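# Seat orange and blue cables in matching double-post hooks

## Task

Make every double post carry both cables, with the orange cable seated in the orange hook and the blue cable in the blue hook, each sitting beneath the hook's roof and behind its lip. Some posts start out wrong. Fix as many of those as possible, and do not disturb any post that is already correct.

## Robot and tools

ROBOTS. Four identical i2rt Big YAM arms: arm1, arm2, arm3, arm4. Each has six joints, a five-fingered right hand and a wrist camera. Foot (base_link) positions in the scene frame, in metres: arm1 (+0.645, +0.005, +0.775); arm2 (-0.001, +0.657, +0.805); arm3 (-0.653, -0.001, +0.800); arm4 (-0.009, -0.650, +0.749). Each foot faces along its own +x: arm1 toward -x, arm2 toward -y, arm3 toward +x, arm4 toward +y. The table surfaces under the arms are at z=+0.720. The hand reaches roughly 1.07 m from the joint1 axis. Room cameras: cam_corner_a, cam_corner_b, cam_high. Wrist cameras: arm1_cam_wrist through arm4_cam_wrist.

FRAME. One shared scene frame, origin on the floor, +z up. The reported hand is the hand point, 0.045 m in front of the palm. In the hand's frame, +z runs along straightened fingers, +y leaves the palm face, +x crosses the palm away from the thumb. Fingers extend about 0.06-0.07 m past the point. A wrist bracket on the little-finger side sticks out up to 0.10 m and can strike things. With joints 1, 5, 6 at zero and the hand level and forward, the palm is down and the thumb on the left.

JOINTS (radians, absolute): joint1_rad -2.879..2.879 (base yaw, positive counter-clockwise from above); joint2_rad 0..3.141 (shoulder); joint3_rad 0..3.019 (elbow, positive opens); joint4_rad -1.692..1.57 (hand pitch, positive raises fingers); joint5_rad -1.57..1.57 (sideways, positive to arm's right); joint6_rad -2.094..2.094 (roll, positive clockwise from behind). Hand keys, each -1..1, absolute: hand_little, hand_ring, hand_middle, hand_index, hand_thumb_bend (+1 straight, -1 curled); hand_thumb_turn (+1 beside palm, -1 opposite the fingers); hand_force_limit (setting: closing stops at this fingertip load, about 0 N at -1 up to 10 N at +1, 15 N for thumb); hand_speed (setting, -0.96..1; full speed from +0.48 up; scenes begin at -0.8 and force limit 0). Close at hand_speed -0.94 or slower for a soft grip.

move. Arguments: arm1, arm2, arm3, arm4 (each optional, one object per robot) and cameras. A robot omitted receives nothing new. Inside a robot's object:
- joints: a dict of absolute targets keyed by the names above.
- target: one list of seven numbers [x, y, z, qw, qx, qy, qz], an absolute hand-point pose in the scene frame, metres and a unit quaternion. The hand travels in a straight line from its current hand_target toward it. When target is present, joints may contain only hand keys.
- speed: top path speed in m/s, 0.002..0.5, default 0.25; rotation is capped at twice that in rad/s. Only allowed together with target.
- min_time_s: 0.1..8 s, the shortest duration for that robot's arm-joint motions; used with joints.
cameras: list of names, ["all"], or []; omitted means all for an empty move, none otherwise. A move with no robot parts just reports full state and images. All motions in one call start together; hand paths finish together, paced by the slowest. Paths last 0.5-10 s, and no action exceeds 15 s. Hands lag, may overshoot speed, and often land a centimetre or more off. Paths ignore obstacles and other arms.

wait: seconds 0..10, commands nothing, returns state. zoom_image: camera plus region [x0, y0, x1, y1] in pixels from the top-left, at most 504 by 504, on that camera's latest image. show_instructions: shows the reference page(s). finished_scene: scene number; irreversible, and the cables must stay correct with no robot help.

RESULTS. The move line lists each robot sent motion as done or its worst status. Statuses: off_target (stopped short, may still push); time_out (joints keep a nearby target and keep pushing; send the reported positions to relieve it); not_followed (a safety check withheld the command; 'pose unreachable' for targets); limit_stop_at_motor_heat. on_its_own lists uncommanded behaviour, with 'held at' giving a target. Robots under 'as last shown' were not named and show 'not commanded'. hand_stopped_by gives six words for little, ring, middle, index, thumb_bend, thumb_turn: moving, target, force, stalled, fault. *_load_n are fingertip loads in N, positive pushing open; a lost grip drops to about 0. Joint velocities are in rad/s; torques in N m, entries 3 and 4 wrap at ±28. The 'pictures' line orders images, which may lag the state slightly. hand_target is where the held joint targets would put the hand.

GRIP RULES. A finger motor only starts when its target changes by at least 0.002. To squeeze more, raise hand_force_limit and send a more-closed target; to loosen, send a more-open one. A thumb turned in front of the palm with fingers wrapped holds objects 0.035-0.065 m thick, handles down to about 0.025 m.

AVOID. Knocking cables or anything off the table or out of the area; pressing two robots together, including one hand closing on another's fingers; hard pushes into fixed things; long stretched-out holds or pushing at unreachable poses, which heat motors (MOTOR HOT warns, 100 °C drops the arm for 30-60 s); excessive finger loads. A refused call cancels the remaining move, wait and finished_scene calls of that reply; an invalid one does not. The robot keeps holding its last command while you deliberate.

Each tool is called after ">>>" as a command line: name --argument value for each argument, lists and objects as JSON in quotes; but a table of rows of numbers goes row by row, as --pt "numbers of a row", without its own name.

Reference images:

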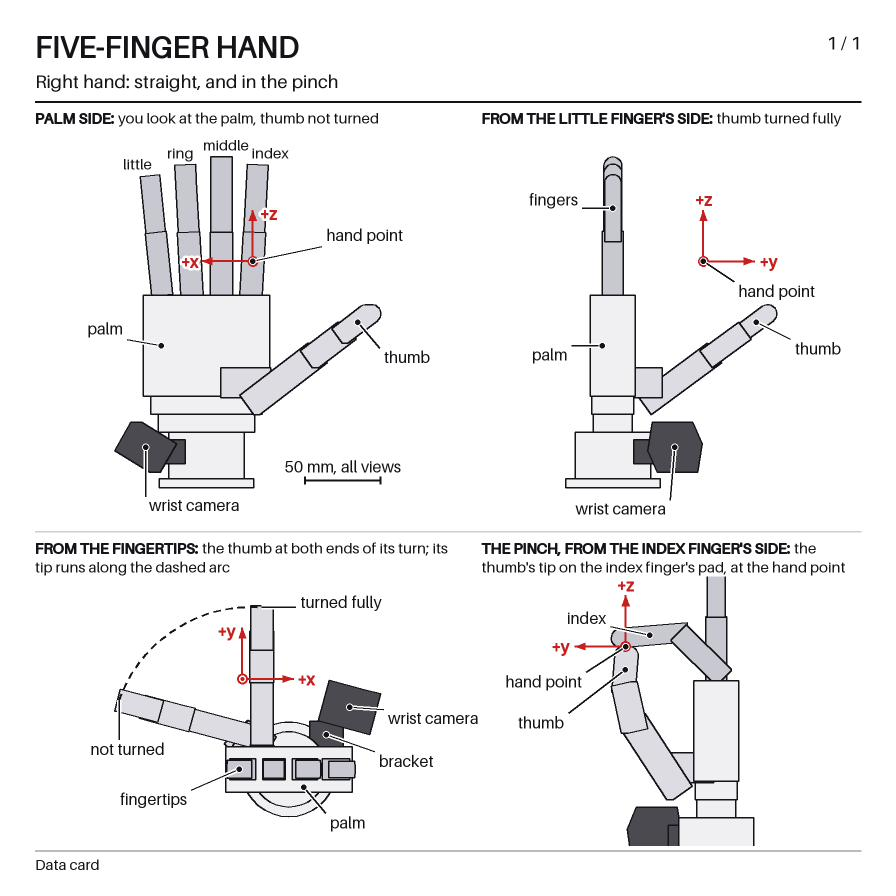

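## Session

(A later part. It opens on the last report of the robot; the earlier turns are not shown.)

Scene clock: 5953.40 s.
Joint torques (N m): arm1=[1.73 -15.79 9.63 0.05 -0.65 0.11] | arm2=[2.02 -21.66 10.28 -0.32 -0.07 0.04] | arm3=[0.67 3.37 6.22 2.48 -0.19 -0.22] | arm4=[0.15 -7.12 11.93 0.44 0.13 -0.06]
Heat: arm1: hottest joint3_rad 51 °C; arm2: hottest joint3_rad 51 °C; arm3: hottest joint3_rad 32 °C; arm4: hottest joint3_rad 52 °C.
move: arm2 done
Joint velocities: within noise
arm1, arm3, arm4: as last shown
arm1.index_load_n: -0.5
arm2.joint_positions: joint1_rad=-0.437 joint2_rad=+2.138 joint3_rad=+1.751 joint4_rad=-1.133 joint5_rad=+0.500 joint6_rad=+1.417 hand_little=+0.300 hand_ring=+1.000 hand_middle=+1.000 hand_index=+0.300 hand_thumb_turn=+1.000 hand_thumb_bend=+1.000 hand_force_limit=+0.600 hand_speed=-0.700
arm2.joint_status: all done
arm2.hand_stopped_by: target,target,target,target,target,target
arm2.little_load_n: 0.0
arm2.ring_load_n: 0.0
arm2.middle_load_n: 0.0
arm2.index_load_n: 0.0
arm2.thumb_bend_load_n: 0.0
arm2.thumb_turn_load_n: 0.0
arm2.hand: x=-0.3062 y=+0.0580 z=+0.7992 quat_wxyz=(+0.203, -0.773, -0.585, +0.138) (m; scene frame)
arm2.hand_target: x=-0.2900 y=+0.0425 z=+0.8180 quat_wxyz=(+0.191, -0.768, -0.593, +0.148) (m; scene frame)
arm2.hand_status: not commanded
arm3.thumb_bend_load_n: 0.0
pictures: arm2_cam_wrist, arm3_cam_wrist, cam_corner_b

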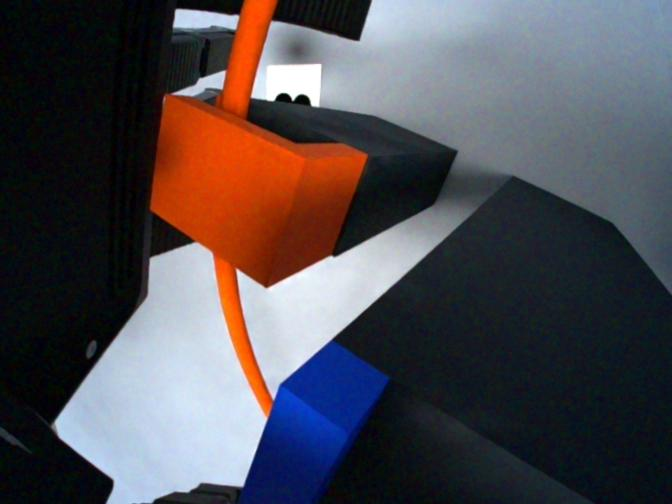

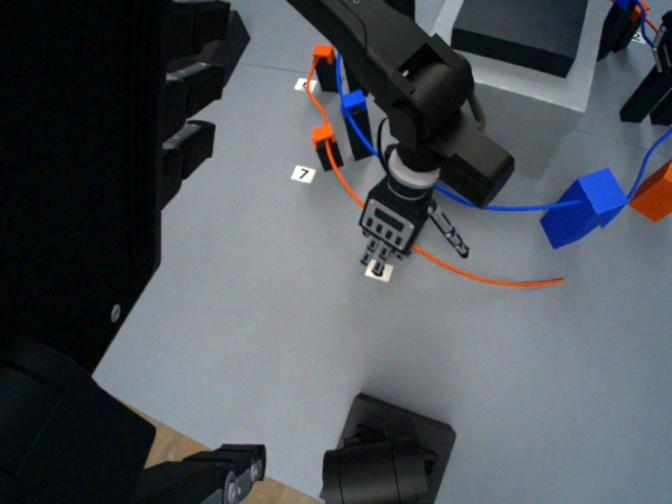

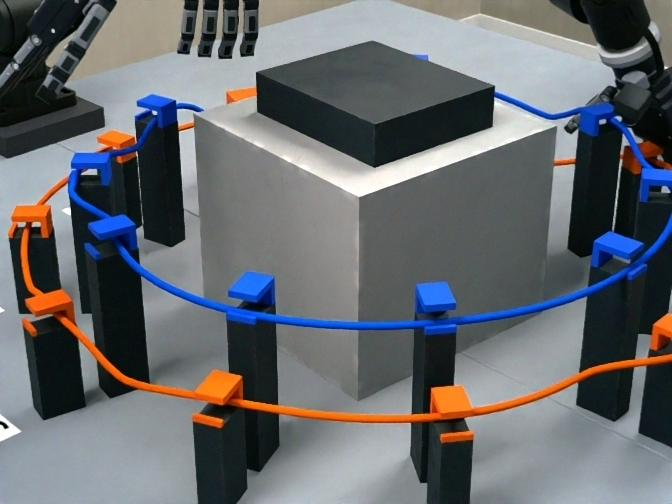

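>>> move --arm2 '{"joints": {"hand_index": 1.0, "hand_little": 1.0, "hand_speed": -0.4}}'

>>> move --arm2 '{"target": [-0.304, 0.040, 0.97, -0.1914, 0.7677, 0.5933, -0.1479], "speed": 0.15}' --cameras '["arm2_cam_wrist", "arm3_cam_wrist", "cam_corner_b", "cam_corner_a", "cam_high"]'

>>> zoom_image --camera "cam_corner_b" --region '[582, 90, 672, 180]'

>>> zoom_image --camera "arm3_cam_wrist" --region '[300, 100, 560, 320]'

>>> zoom_image --camera "arm2_cam_wrist" --region '[172, 0, 672, 500]'

Scene clock: 5966.97 s.
Joint torques (N m): arm1=[1.73 -15.79 9.63 0.02 -0.65 0.11] | arm2=[1.9 -21.54 10.3 -0.27 -0.05 0.05] | arm3=[0.21 3.25 6.02 2.62 -0.18 -0.24] | arm4=[0.09 -6.83 11.96 0.44 0.14 -0.06]
Heat: arm1: hottest joint3_rad 51 °C; arm2: hottest joint3_rad 51 °C; arm3: hottest joint3_rad 32 °C; arm4: hottest joint3_rad 52 °C.
move: arm2 done
Joint velocities: within noise
arm1, arm3, arm4: as last shown
arm1.index_load_n: 0.0
arm2.joint_positions: joint1_rad=-0.437 joint2_rad=+2.138 joint3_rad=+1.751 joint4_rad=-1.133 joint5_rad=+0.500 joint6_rad=+1.417 hand_little=+1.000 hand_ring=+1.000 hand_middle=+1.000 hand_index=+1.000 hand_thumb_turn=+1.000 hand_thumb_bend=+1.000 hand_force_limit=+0.600 hand_speed=-0.400
arm2.joint_status: all done
arm2.hand_stopped_by: target,target,target,target,target,target
arm2.little_load_n: 0.0
arm2.ring_load_n: 0.0
arm2.middle_load_n: 0.0
arm2.index_load_n: -0.5
arm2.thumb_bend_load_n: 0.0
arm2.thumb_turn_load_n: 0.0
arm2.hand: x=-0.3062 y=+0.0580 z=+0.7992 quat_wxyz=(+0.203, -0.773, -0.585, +0.138) (m; scene frame)
arm2.hand_target: x=-0.2900 y=+0.0425 z=+0.8179 quat_wxyz=(+0.191, -0.768, -0.593, +0.148) (m; scene frame)
arm2.hand_status: not commanded
pictures: none

Scene clock: 5968.87 s.
Joint torques (N m): arm1=[1.79 -15.79 9.63 0.03 -0.66 0.11] | arm2=[-0.03 -21.07 14.39 -0.08 0.27 -0.09] | arm3=[0.26 3.08 5.93 2.51 -0.18 -0.21] | arm4=[0.32 -7.18 11.96 0.44 0.13 -0.06]
Heat: arm1: hottest joint3_rad 51 °C; arm2: hottest joint3_rad 51 °C; arm3: hottest joint3_rad 32 °C; arm4: hottest joint3_rad 52 °C.
move: arm2 off_target
Joint velocities: within noise
arm1, arm3, arm4: as last shown
arm2.joint_positions: joint1_rad=-0.424 joint2_rad=+2.067 joint3_rad=+2.014 joint4_rad=-1.498 joint5_rad=+0.491 joint6_rad=+1.408 hand_little=+1.000 hand_ring=+1.000 hand_middle=+1.000 hand_index=+1.000 hand_thumb_turn=+1.000 hand_thumb_bend=+1.000 hand_force_limit=+0.600 hand_speed=-0.400
arm2.joint_status: not commanded
arm2.hand_stopped_by: target,target,target,target,target,target
arm2.little_load_n: 0.0
arm2.ring_load_n: 0.0
arm2.middle_load_n: 0.0
arm2.index_load_n: 0.0
arm2.thumb_bend_load_n: -0.5
arm2.thumb_turn_load_n: -0.5
arm2.hand: x=-0.2964 y=+0.0551 z=+0.9393 quat_wxyz=(+0.206, -0.765, -0.598, +0.123) (m; scene frame)
arm2.hand_target: x=-0.3034 y=+0.0417 z=+0.9702 quat_wxyz=(+0.191, -0.768, -0.593, +0.148) (m; scene frame)
arm2.hand_status: off_target (0.035 m and 3.4 deg from the pose sent, 0.172 m and 2.1 deg at the start)
pictures: arm2_cam_wrist, arm3_cam_wrist, cam_corner_a, cam_corner_b, cam_high

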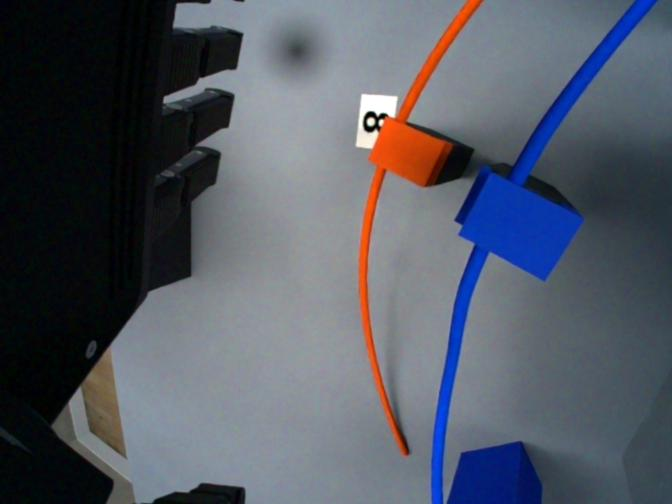

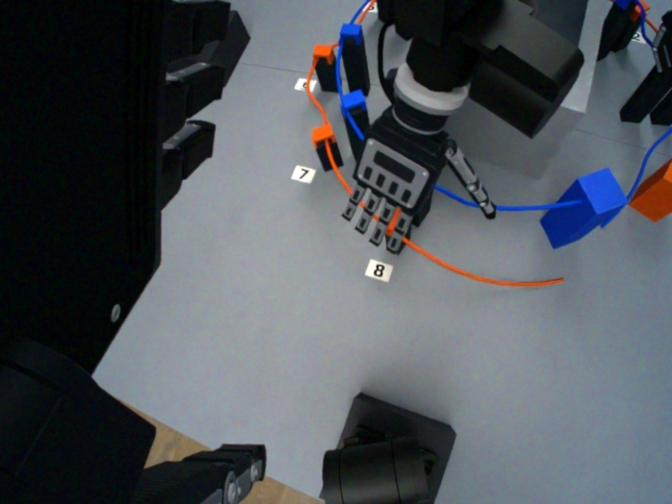

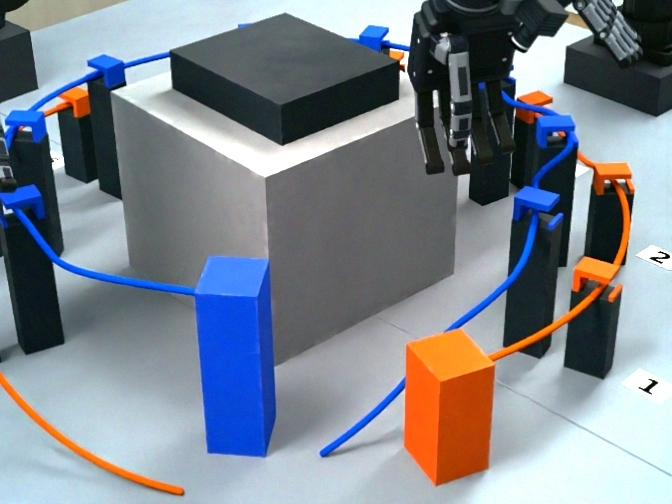

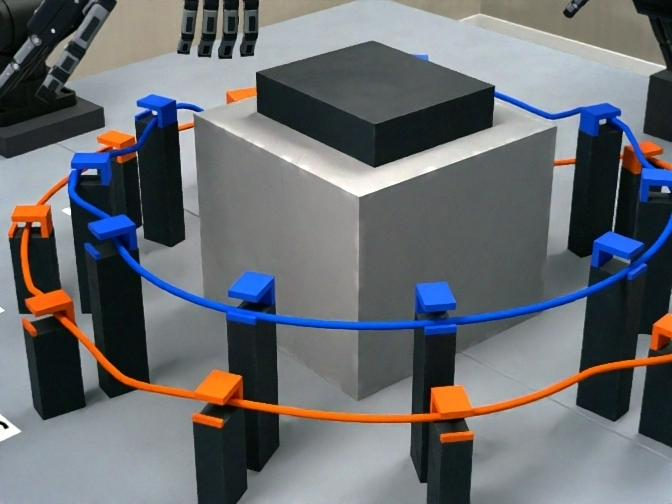

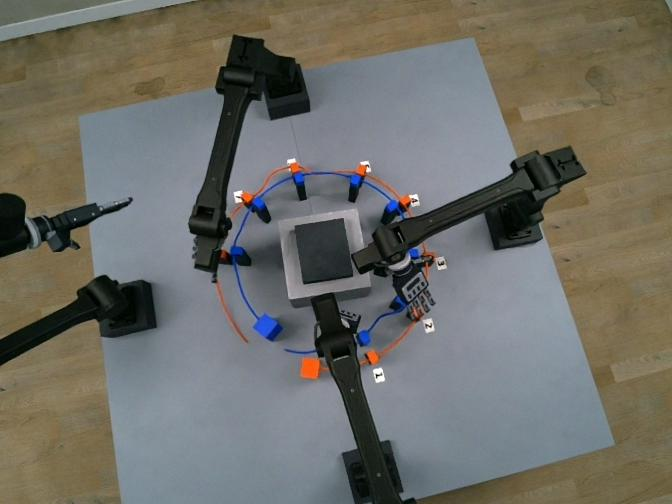

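Scaled by 5.600.

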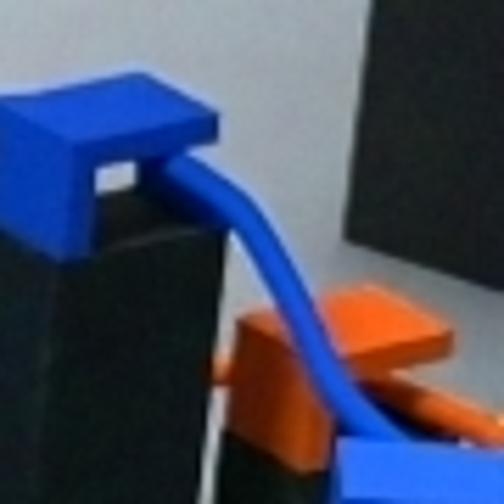

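Scaled by 1.938 from the camera's 672x504 image, which has a finer 960x720 frame.

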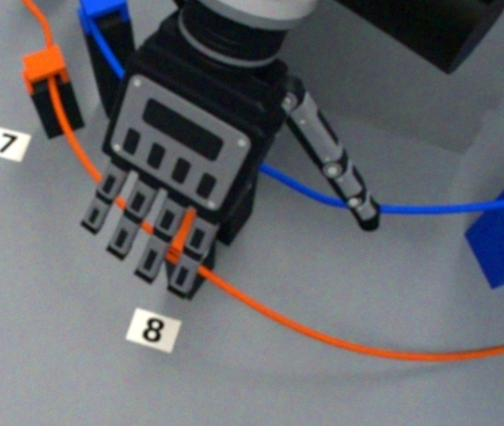

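Scaled by 1.008 from the camera's 672x504 image, which has a finer 960x720 frame.

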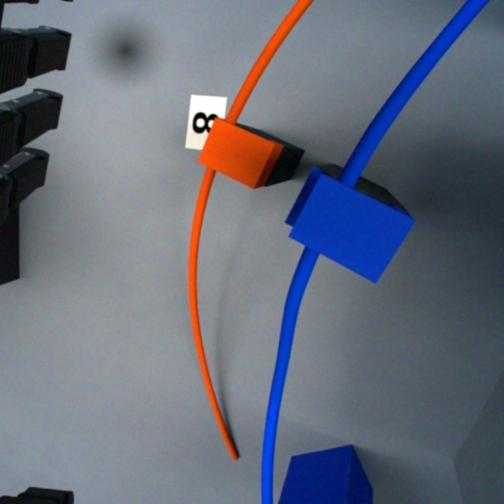

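>>> zoom_image --camera "arm2_cam_wrist" --region '[340, 80, 600, 300]'

>>> zoom_image --camera "cam_corner_b" --region '[612, 130, 672, 190]'

>>> zoom_image --camera "cam_corner_b" --region '[0, 80, 180, 260]'

>>> zoom_image --camera "cam_corner_b" --region '[180, 250, 500, 480]'

>>> zoom_image --camera "cam_corner_b" --region '[550, 130, 672, 400]'

>>> zoom_image --camera "cam_corner_a" --region '[490, 80, 650, 300]'

>>> zoom_image --camera "arm3_cam_wrist" --region '[290, 0, 400, 190]'

Scaled by 1.938 from the camera's 672x504 image, which has a finer 960x720 frame.

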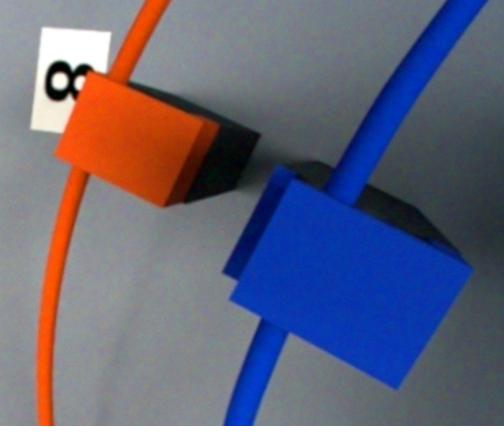

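Scaled by 8.400.

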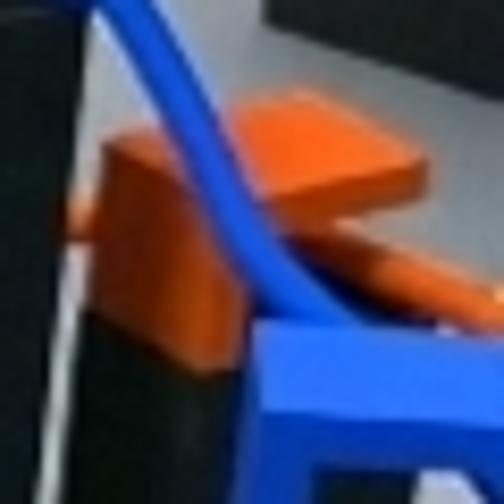

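Scaled by 2.800.

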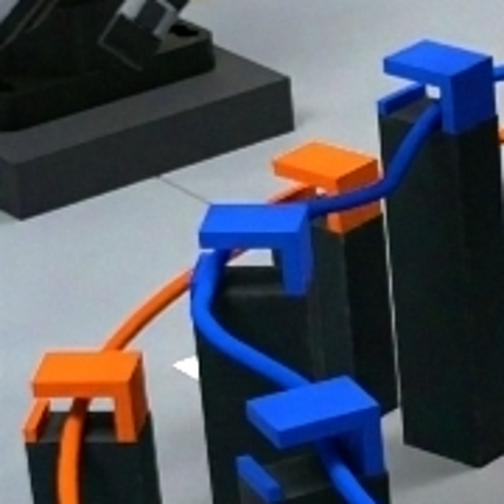

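Scaled by 1.575.

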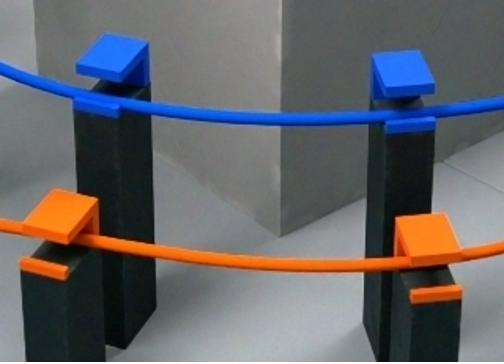

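Scaled by 1.867.

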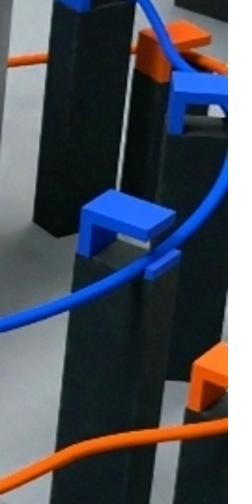

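Scaled by 2.291.

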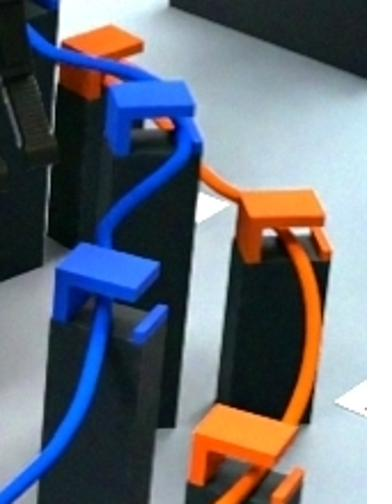

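Scaled by 2.653 from the camera's 672x504 image, which has a finer 960x720 frame.

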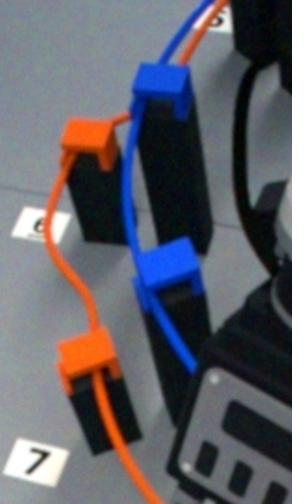

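>>> zoom_image --camera "arm3_cam_wrist" --region '[295, 20, 365, 90]'

>>> zoom_image --camera "arm3_cam_wrist" --region '[295, 90, 395, 190]'

>>> zoom_image --camera "cam_corner_a" --region '[0, 40, 130, 170]'

>>> zoom_image --camera "cam_high" --region '[180, 130, 460, 400]'

Scaled by 7.200 from the camera's 672x504 image, which has a finer 960x720 frame.

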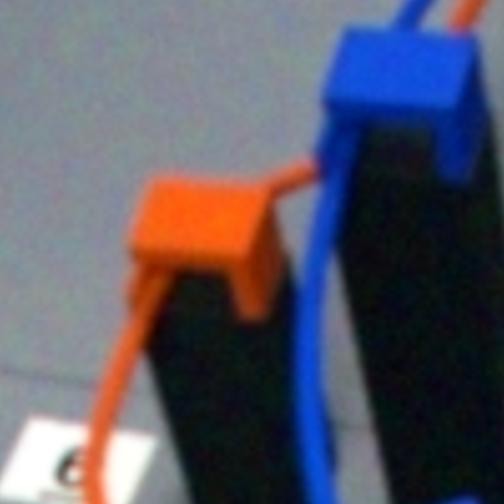

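Scaled by 5.040 from the camera's 672x504 image, which has a finer 960x720 frame.

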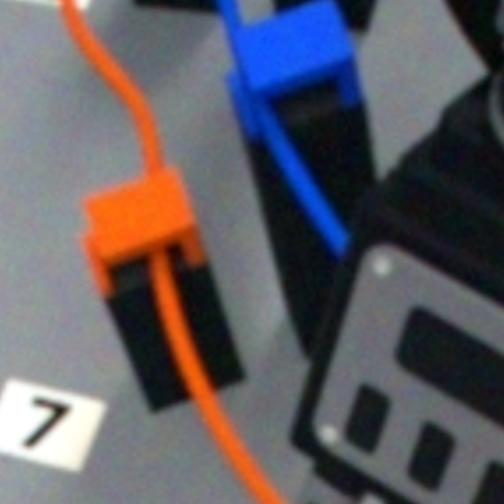

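Scaled by 3.877.

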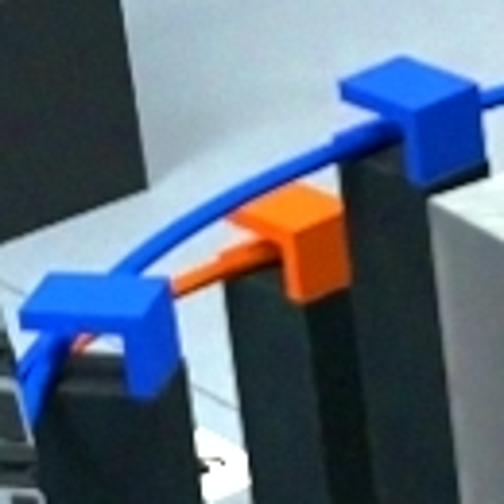

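Scaled by 1.800.

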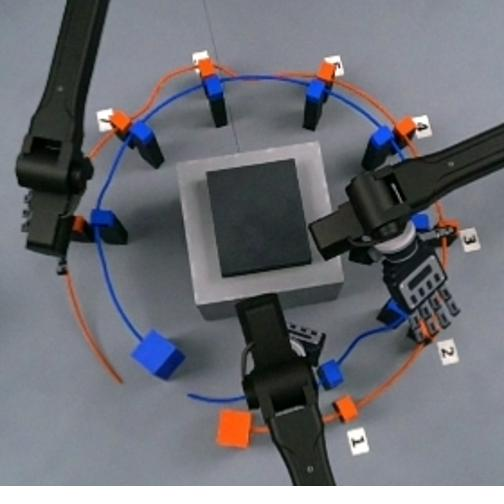

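>>> move --arm2 '{"target": [-0.30, 0.10, 1.12, -0.1914, 0.7677, 0.5933, -0.1479], "speed": 0.2}' --cameras '["arm2_cam_wrist", "arm3_cam_wrist", "cam_corner_b", "cam_corner_a"]'

>>> zoom_image --camera "arm3_cam_wrist" --region '[370, 150, 450, 260]'

>>> zoom_image --camera "cam_corner_b" --region '[622, 130, 672, 180]'

>>> zoom_image --camera "arm2_cam_wrist" --region '[300, 100, 600, 350]'

>>> zoom_image --camera "cam_corner_a" --region '[0, 150, 100, 250]'

Scene clock: 6055.90 s.
Joint torques (N m): arm1=[1.73 -15.85 9.63 0.03 -0.66 0.11] | arm2=[-0.38 -18.26 13.78 0.25 0.24 -0.08] | arm3=[0.56 3.31 6.05 2.65 -0.21 -0.2] | arm4=[0.15 -6.95 11.93 0.46 0.15 -0.06]
Heat: arm1: hottest joint3_rad 51 °C; arm2: hottest joint3_rad 62 °C; arm3: hottest joint3_rad 32 °C; arm4: hottest joint3_rad 52 °C.
move: arm2 off_target
Joint velocities: within noise
arm1, arm3, arm4: as last shown
arm1.thumb_turn_load_n: -0.5
arm2.joint_positions: joint1_rad=-0.453 joint2_rad=+1.881 joint3_rad=+2.117 joint4_rad=-1.684 joint5_rad=+0.484 joint6_rad=+1.340 hand_little=+1.000 hand_ring=+1.000 hand_middle=+1.000 hand_index=+1.000 hand_thumb_turn=+1.000 hand_thumb_bend=+1.000 hand_force_limit=+0.600 hand_speed=-0.400
arm2.joint_status: not commanded
arm2.hand_stopped_by: target,target,target,target,target,target
arm2.little_load_n: 0.0
arm2.ring_load_n: 0.0
arm2.middle_load_n: -0.5
arm2.index_load_n: -0.5
arm2.thumb_bend_load_n: 0.0
arm2.thumb_turn_load_n: 0.0
arm2.hand: x=-0.2933 y=+0.1048 z=+1.0907 quat_wxyz=(+0.187, -0.760, -0.602, +0.156) (m; scene frame)
arm2.hand_target: x=-0.2994 y=+0.1015 z=+1.1193 quat_wxyz=(+0.175, -0.763, -0.596, +0.179) (m; scene frame)
arm2.hand_status: off_target (0.030 m and 1.7 deg from the pose sent, 0.186 m and 3.4 deg at the start; a joint's target at an end of its range on 30 of 48 steps)
arm4.little_load_n: 0.5
pictures: arm2_cam_wrist, arm3_cam_wrist, cam_corner_a, cam_corner_b

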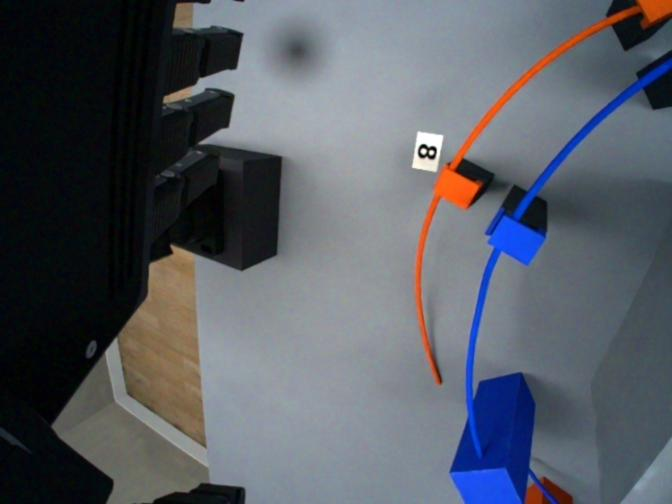

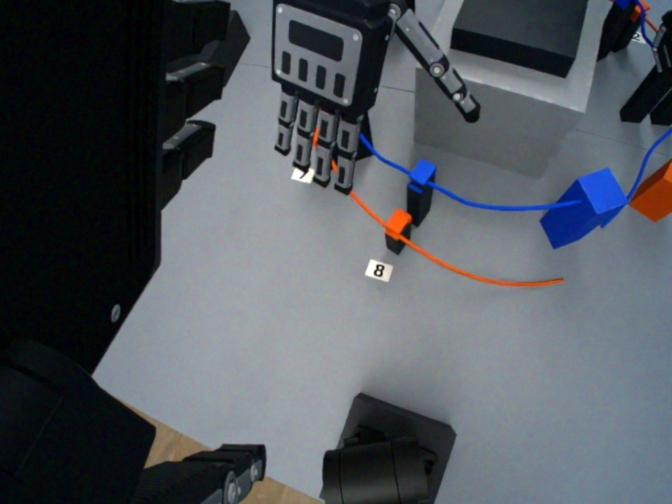

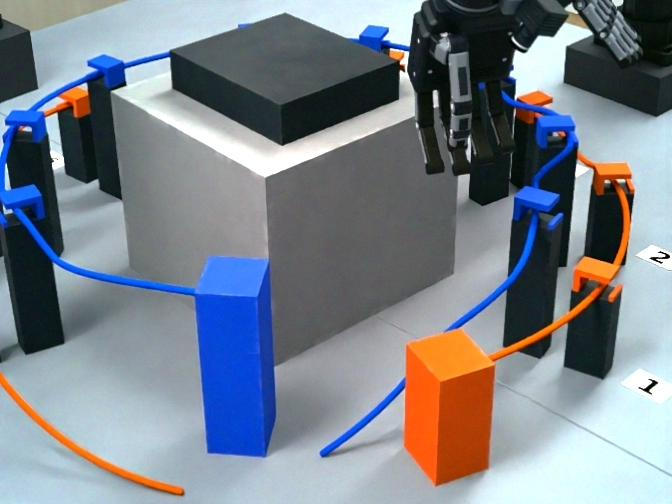

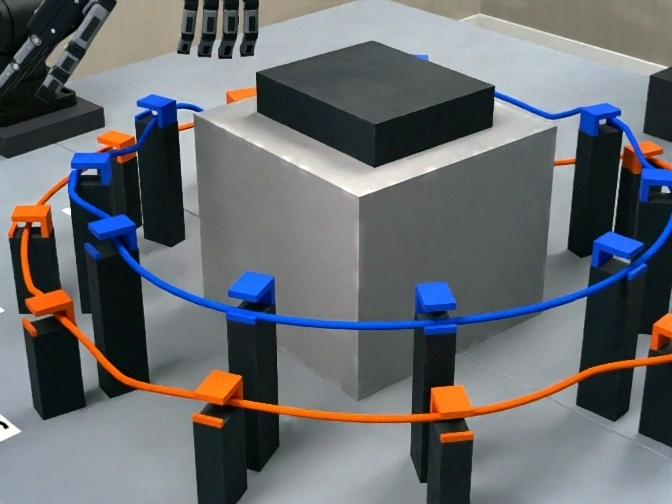

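Scaled by 4.582 from the camera's 672x504 image, which has a finer 960x720 frame.

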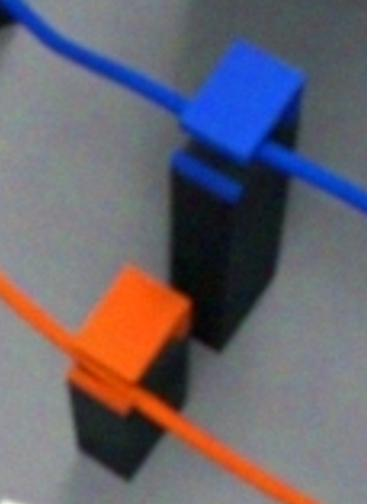

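Scaled by 10.080.

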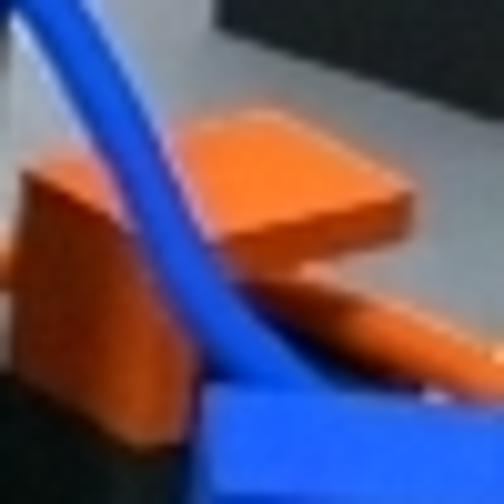

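Scaled by 1.680 from the camera's 672x504 image, which has a finer 960x720 frame.

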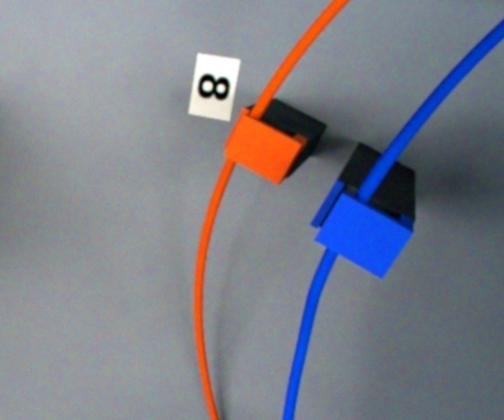

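Scaled by 5.040.

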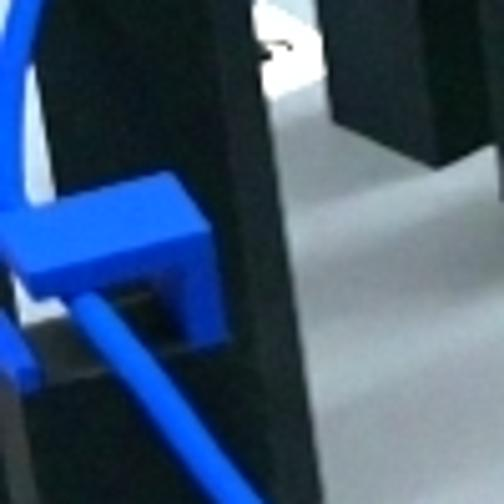

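>>> zoom_image --camera "arm3_cam_wrist" --region '[380, 200, 420, 250]'

>>> zoom_image --camera "arm2_cam_wrist" --region '[425, 150, 505, 220]'

Scaled by 10.080 from the camera's 672x504 image, which has a finer 960x720 frame.

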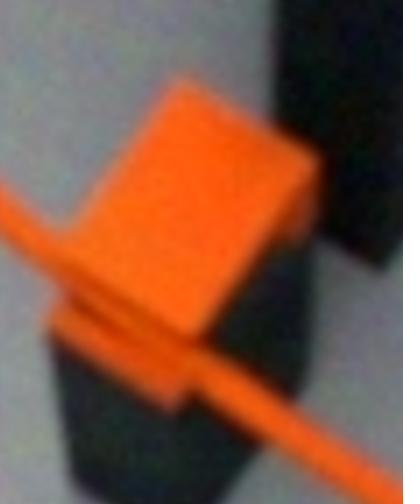

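Scaled by 6.300 from the camera's 672x504 image, which has a finer 960x720 frame.

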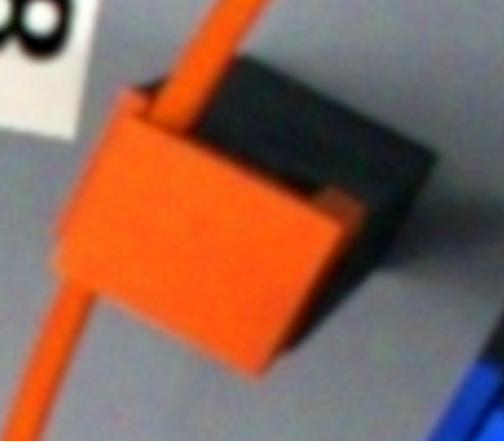

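>>> move --arm2 '{"target": [-0.300, 0.050, 0.918, 0.1033, 0.7844, 0.6062, 0.0798], "speed": 0.25, "joints": {"hand_middle": -1.0, "hand_ring": -1.0, "hand_little": -1.0, "hand_speed": 0.0}}' --cameras '["arm2_cam_wrist", "arm3_cam_wrist", "cam_corner_b", "cam_corner_a"]'

>>> zoom_image --camera "arm3_cam_wrist" --region '[340, 150, 460, 270]'

>>> zoom_image --camera "cam_corner_b" --region '[572, 80, 672, 180]'

>>> zoom_image --camera "arm2_cam_wrist" --region '[150, 100, 550, 450]'

Scene clock: 6135.93 s.
Joint torques (N m): arm1=[1.73 -15.79 9.63 0.03 -0.66 0.11] | arm2=[-0.44 -20.89 11.12 0.1 -0.45 -0.11] | arm3=[0.79 3.37 6.08 2.61 -0.12 -0.22] | arm4=[0.15 -7.06 11.9 0.46 0.13 -0.06]
Heat: arm1: hottest joint3_rad 51 °C; arm2: hottest joint3_rad 57 °C; arm3: hottest joint3_rad 32 °C; arm4: hottest joint3_rad 52 °C.
move: arm2 off_target
Joint velocities: within noise
arm1, arm3, arm4: as last shown
arm1.thumb_turn_load_n: 0.0
arm2.joint_positions: joint1_rad=-0.636 joint2_rad=+2.208 joint3_rad=+2.098 joint4_rad=-1.576 joint5_rad=-0.236 joint6_rad=+1.201 hand_little=-1.000 hand_ring=-1.000 hand_middle=-1.000 hand_index=+1.000 hand_thumb_turn=+1.000 hand_thumb_bend=+1.000 hand_force_limit=+0.600 hand_speed=+0.000
arm2.joint_status: all done
arm2.hand_stopped_by: target,target,target,target,target,target
arm2.little_load_n: 0.0
arm2.ring_load_n: 0.0
arm2.middle_load_n: 0.0
arm2.index_load_n: 0.0
arm2.thumb_bend_load_n: 0.0
arm2.thumb_turn_load_n: 0.0
arm2.hand: x=-0.2922 y=+0.0546 z=+0.9100 quat_wxyz=(-0.098, -0.786, -0.604, -0.091) (m; scene frame)
arm2.hand_target: x=-0.2998 y=+0.0502 z=+0.9181 quat_wxyz=(-0.103, -0.784, -0.606, -0.080) (m; scene frame)
arm2.hand_status: off_target (0.012 m and 1.5 deg from the pose sent, 0.181 m and 43.2 deg at the start)
arm4.little_load_n: 0.0
pictures: arm2_cam_wrist, arm3_cam_wrist, cam_corner_a, cam_corner_b

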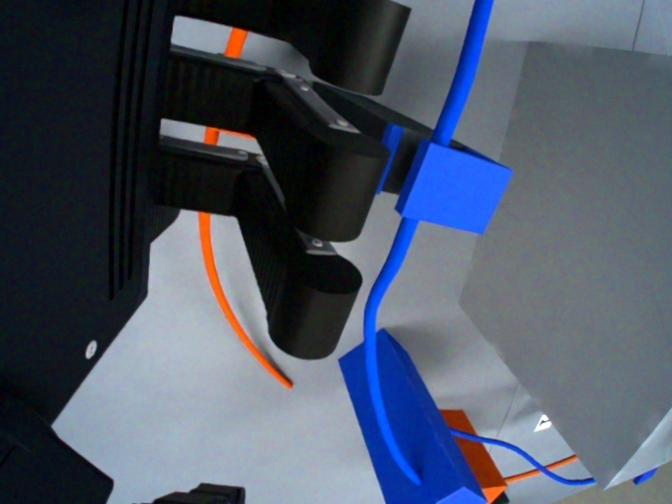

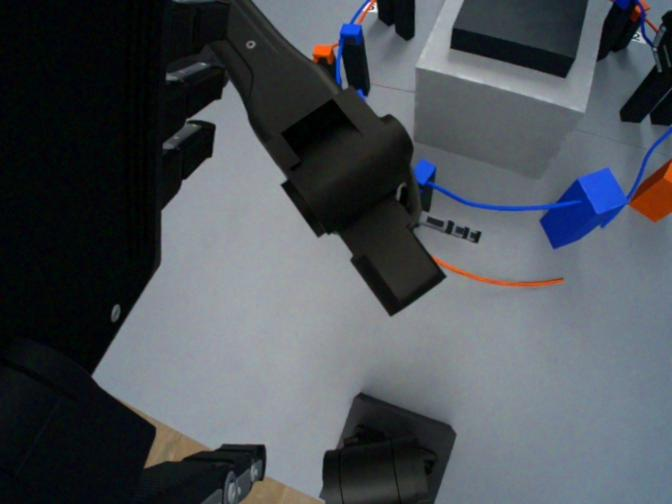

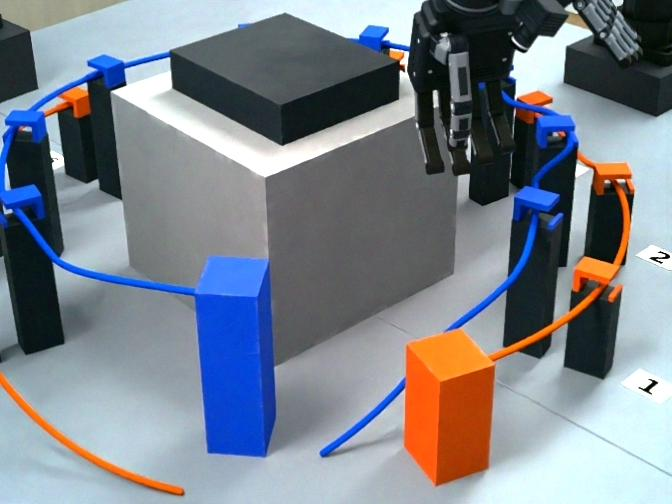

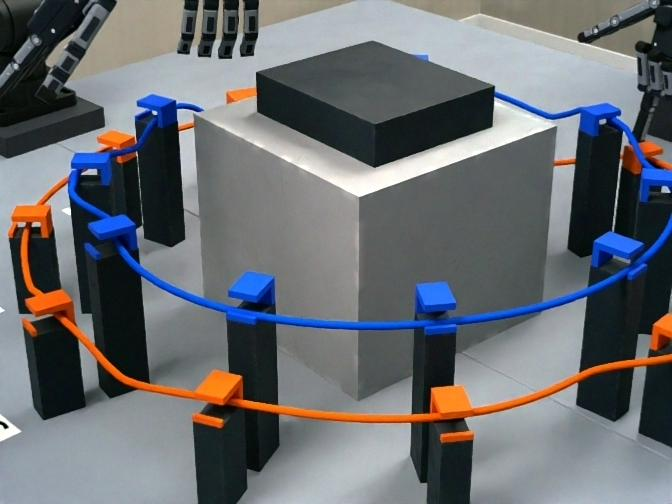

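Scaled by 4.200 from the camera's 672x504 image, which has a finer 960x720 frame.

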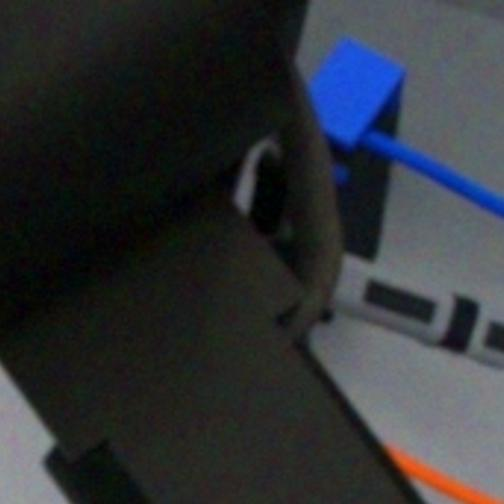

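Scaled by 5.040.

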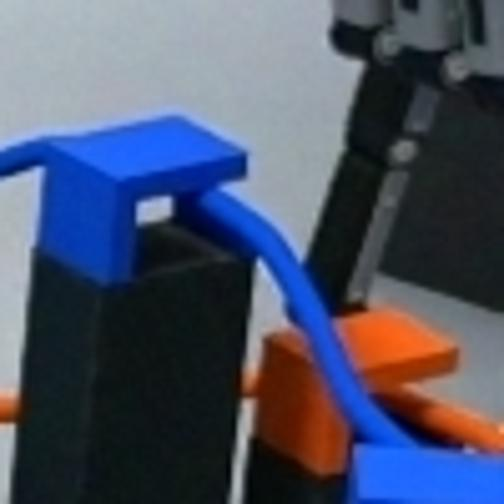

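Scaled by 1.260 from the camera's 672x504 image, which has a finer 960x720 frame.

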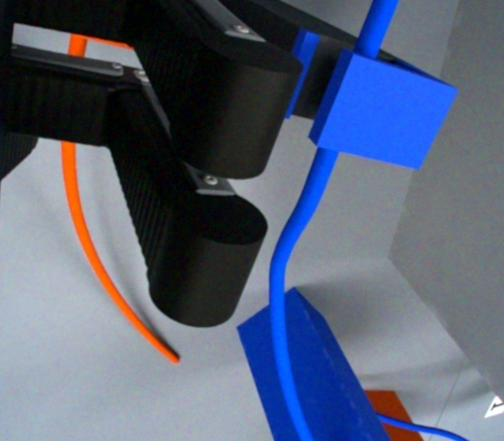

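>>> move --arm2 '{"target": [-0.312, 0.042, 0.921, 0.1033, 0.7844, 0.6062, 0.0798], "speed": 0.06}' --cameras '["arm2_cam_wrist", "cam_corner_b"]'

>>> zoom_image --camera "cam_corner_b" --region '[602, 80, 672, 150]'

>>> zoom_image --camera "arm2_cam_wrist" --region '[150, 100, 400, 400]'

Scene clock: 6152.23 s.
Joint torques (N m): arm1=[1.79 -15.79 9.63 0.05 -0.66 0.11] | arm2=[-0.73 -20.01 13.93 -0.18 -0.41 -0.09] | arm3=[0.44 3.6 6.15 2.62 -0.17 -0.26] | arm4=[0.09 -6.77 11.96 0.4 0.14 -0.07]
Heat: arm1: hottest joint3_rad 51 °C; arm2: hottest joint3_rad 58 °C; arm3: hottest joint3_rad 32 °C; arm4: hottest joint3_rad 52 °C.
move: arm2 off_target
Joint velocities: within noise
arm1, arm4: as last shown
arm2.joint_positions: joint1_rad=-0.640 joint2_rad=+2.238 joint3_rad=+2.152 joint4_rad=-1.611 joint5_rad=-0.236 joint6_rad=+1.194 hand_little=-1.000 hand_ring=-1.000 hand_middle=-1.000 hand_index=+1.000 hand_thumb_turn=+1.000 hand_thumb_bend=+1.000 hand_force_limit=+0.600 hand_speed=+0.000
arm2.joint_status: not commanded
arm2.hand_stopped_by: target,target,target,target,target,target
arm2.little_load_n: 0.0
arm2.ring_load_n: 0.0
arm2.middle_load_n: 0.0
arm2.index_load_n: 0.0
arm2.thumb_bend_load_n: 0.0
arm2.thumb_turn_load_n: 0.0
arm2.hand: x=-0.2979 y=+0.0514 z=+0.9106 quat_wxyz=(-0.097, -0.785, -0.605, -0.096) (m; scene frame)
arm2.hand_target: x=-0.3116 y=+0.0429 z=+0.9210 quat_wxyz=(-0.103, -0.785, -0.606, -0.079) (m; scene frame)
arm2.hand_status: off_target (0.020 m and 2.0 deg from the pose sent, 0.026 m and 1.5 deg at the start)
arm3.joint_positions: joint1_rad=+0.510 joint2_rad=+0.597 joint3_rad=+1.411 joint4_rad=-1.483 joint5_rad=+0.002 joint6_rad=-1.090 hand_little=+1.000 hand_ring=+1.000 hand_middle=+1.000 hand_index=+1.000 hand_thumb_turn=+1.000 hand_thumb_bend=+1.000 hand_force_limit=+0.000 hand_speed=-0.300
arm3.joint_status: not commanded
arm3.hand_stopped_by: target,target,target,target,target,target
arm3.little_load_n: 0.0
arm3.ring_load_n: 0.0
arm3.middle_load_n: 0.0
arm3.index_load_n: 0.0
arm3.thumb_bend_load_n: 0.0
arm3.thumb_turn_load_n: 0.0
arm3.hand: x=-0.4753 y=+0.0527 z=+1.2696 quat_wxyz=(-0.209, +0.898, +0.014, +0.387) (m; scene frame)
arm3.hand_target: x=-0.4701 y=+0.0534 z=+1.2721 quat_wxyz=(-0.209, +0.895, +0.014, +0.394) (m; scene frame)
arm3.hand_status: not commanded
pictures: arm2_cam_wrist, cam_corner_b

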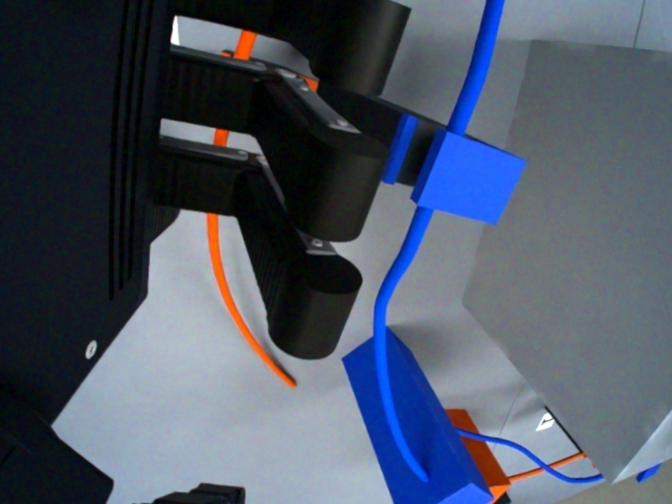

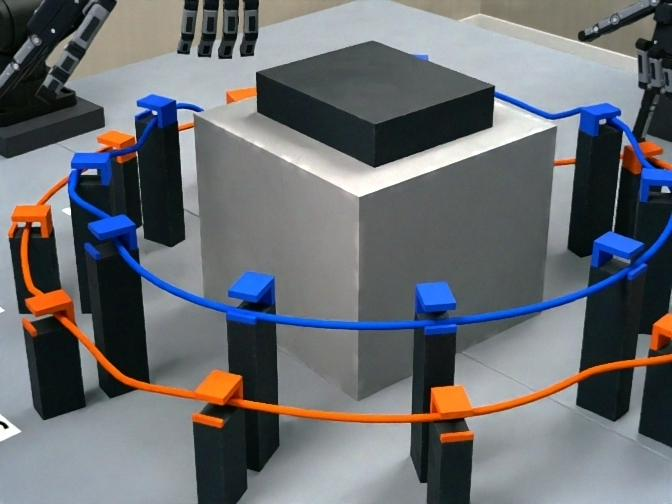

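Scaled by 7.200.

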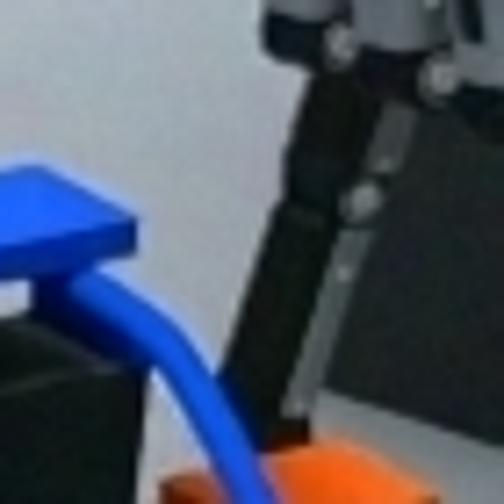

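Scaled by 1.680 from the camera's 672x504 image, which has a finer 960x720 frame.

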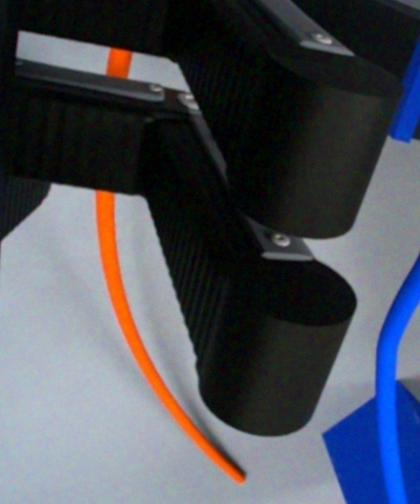

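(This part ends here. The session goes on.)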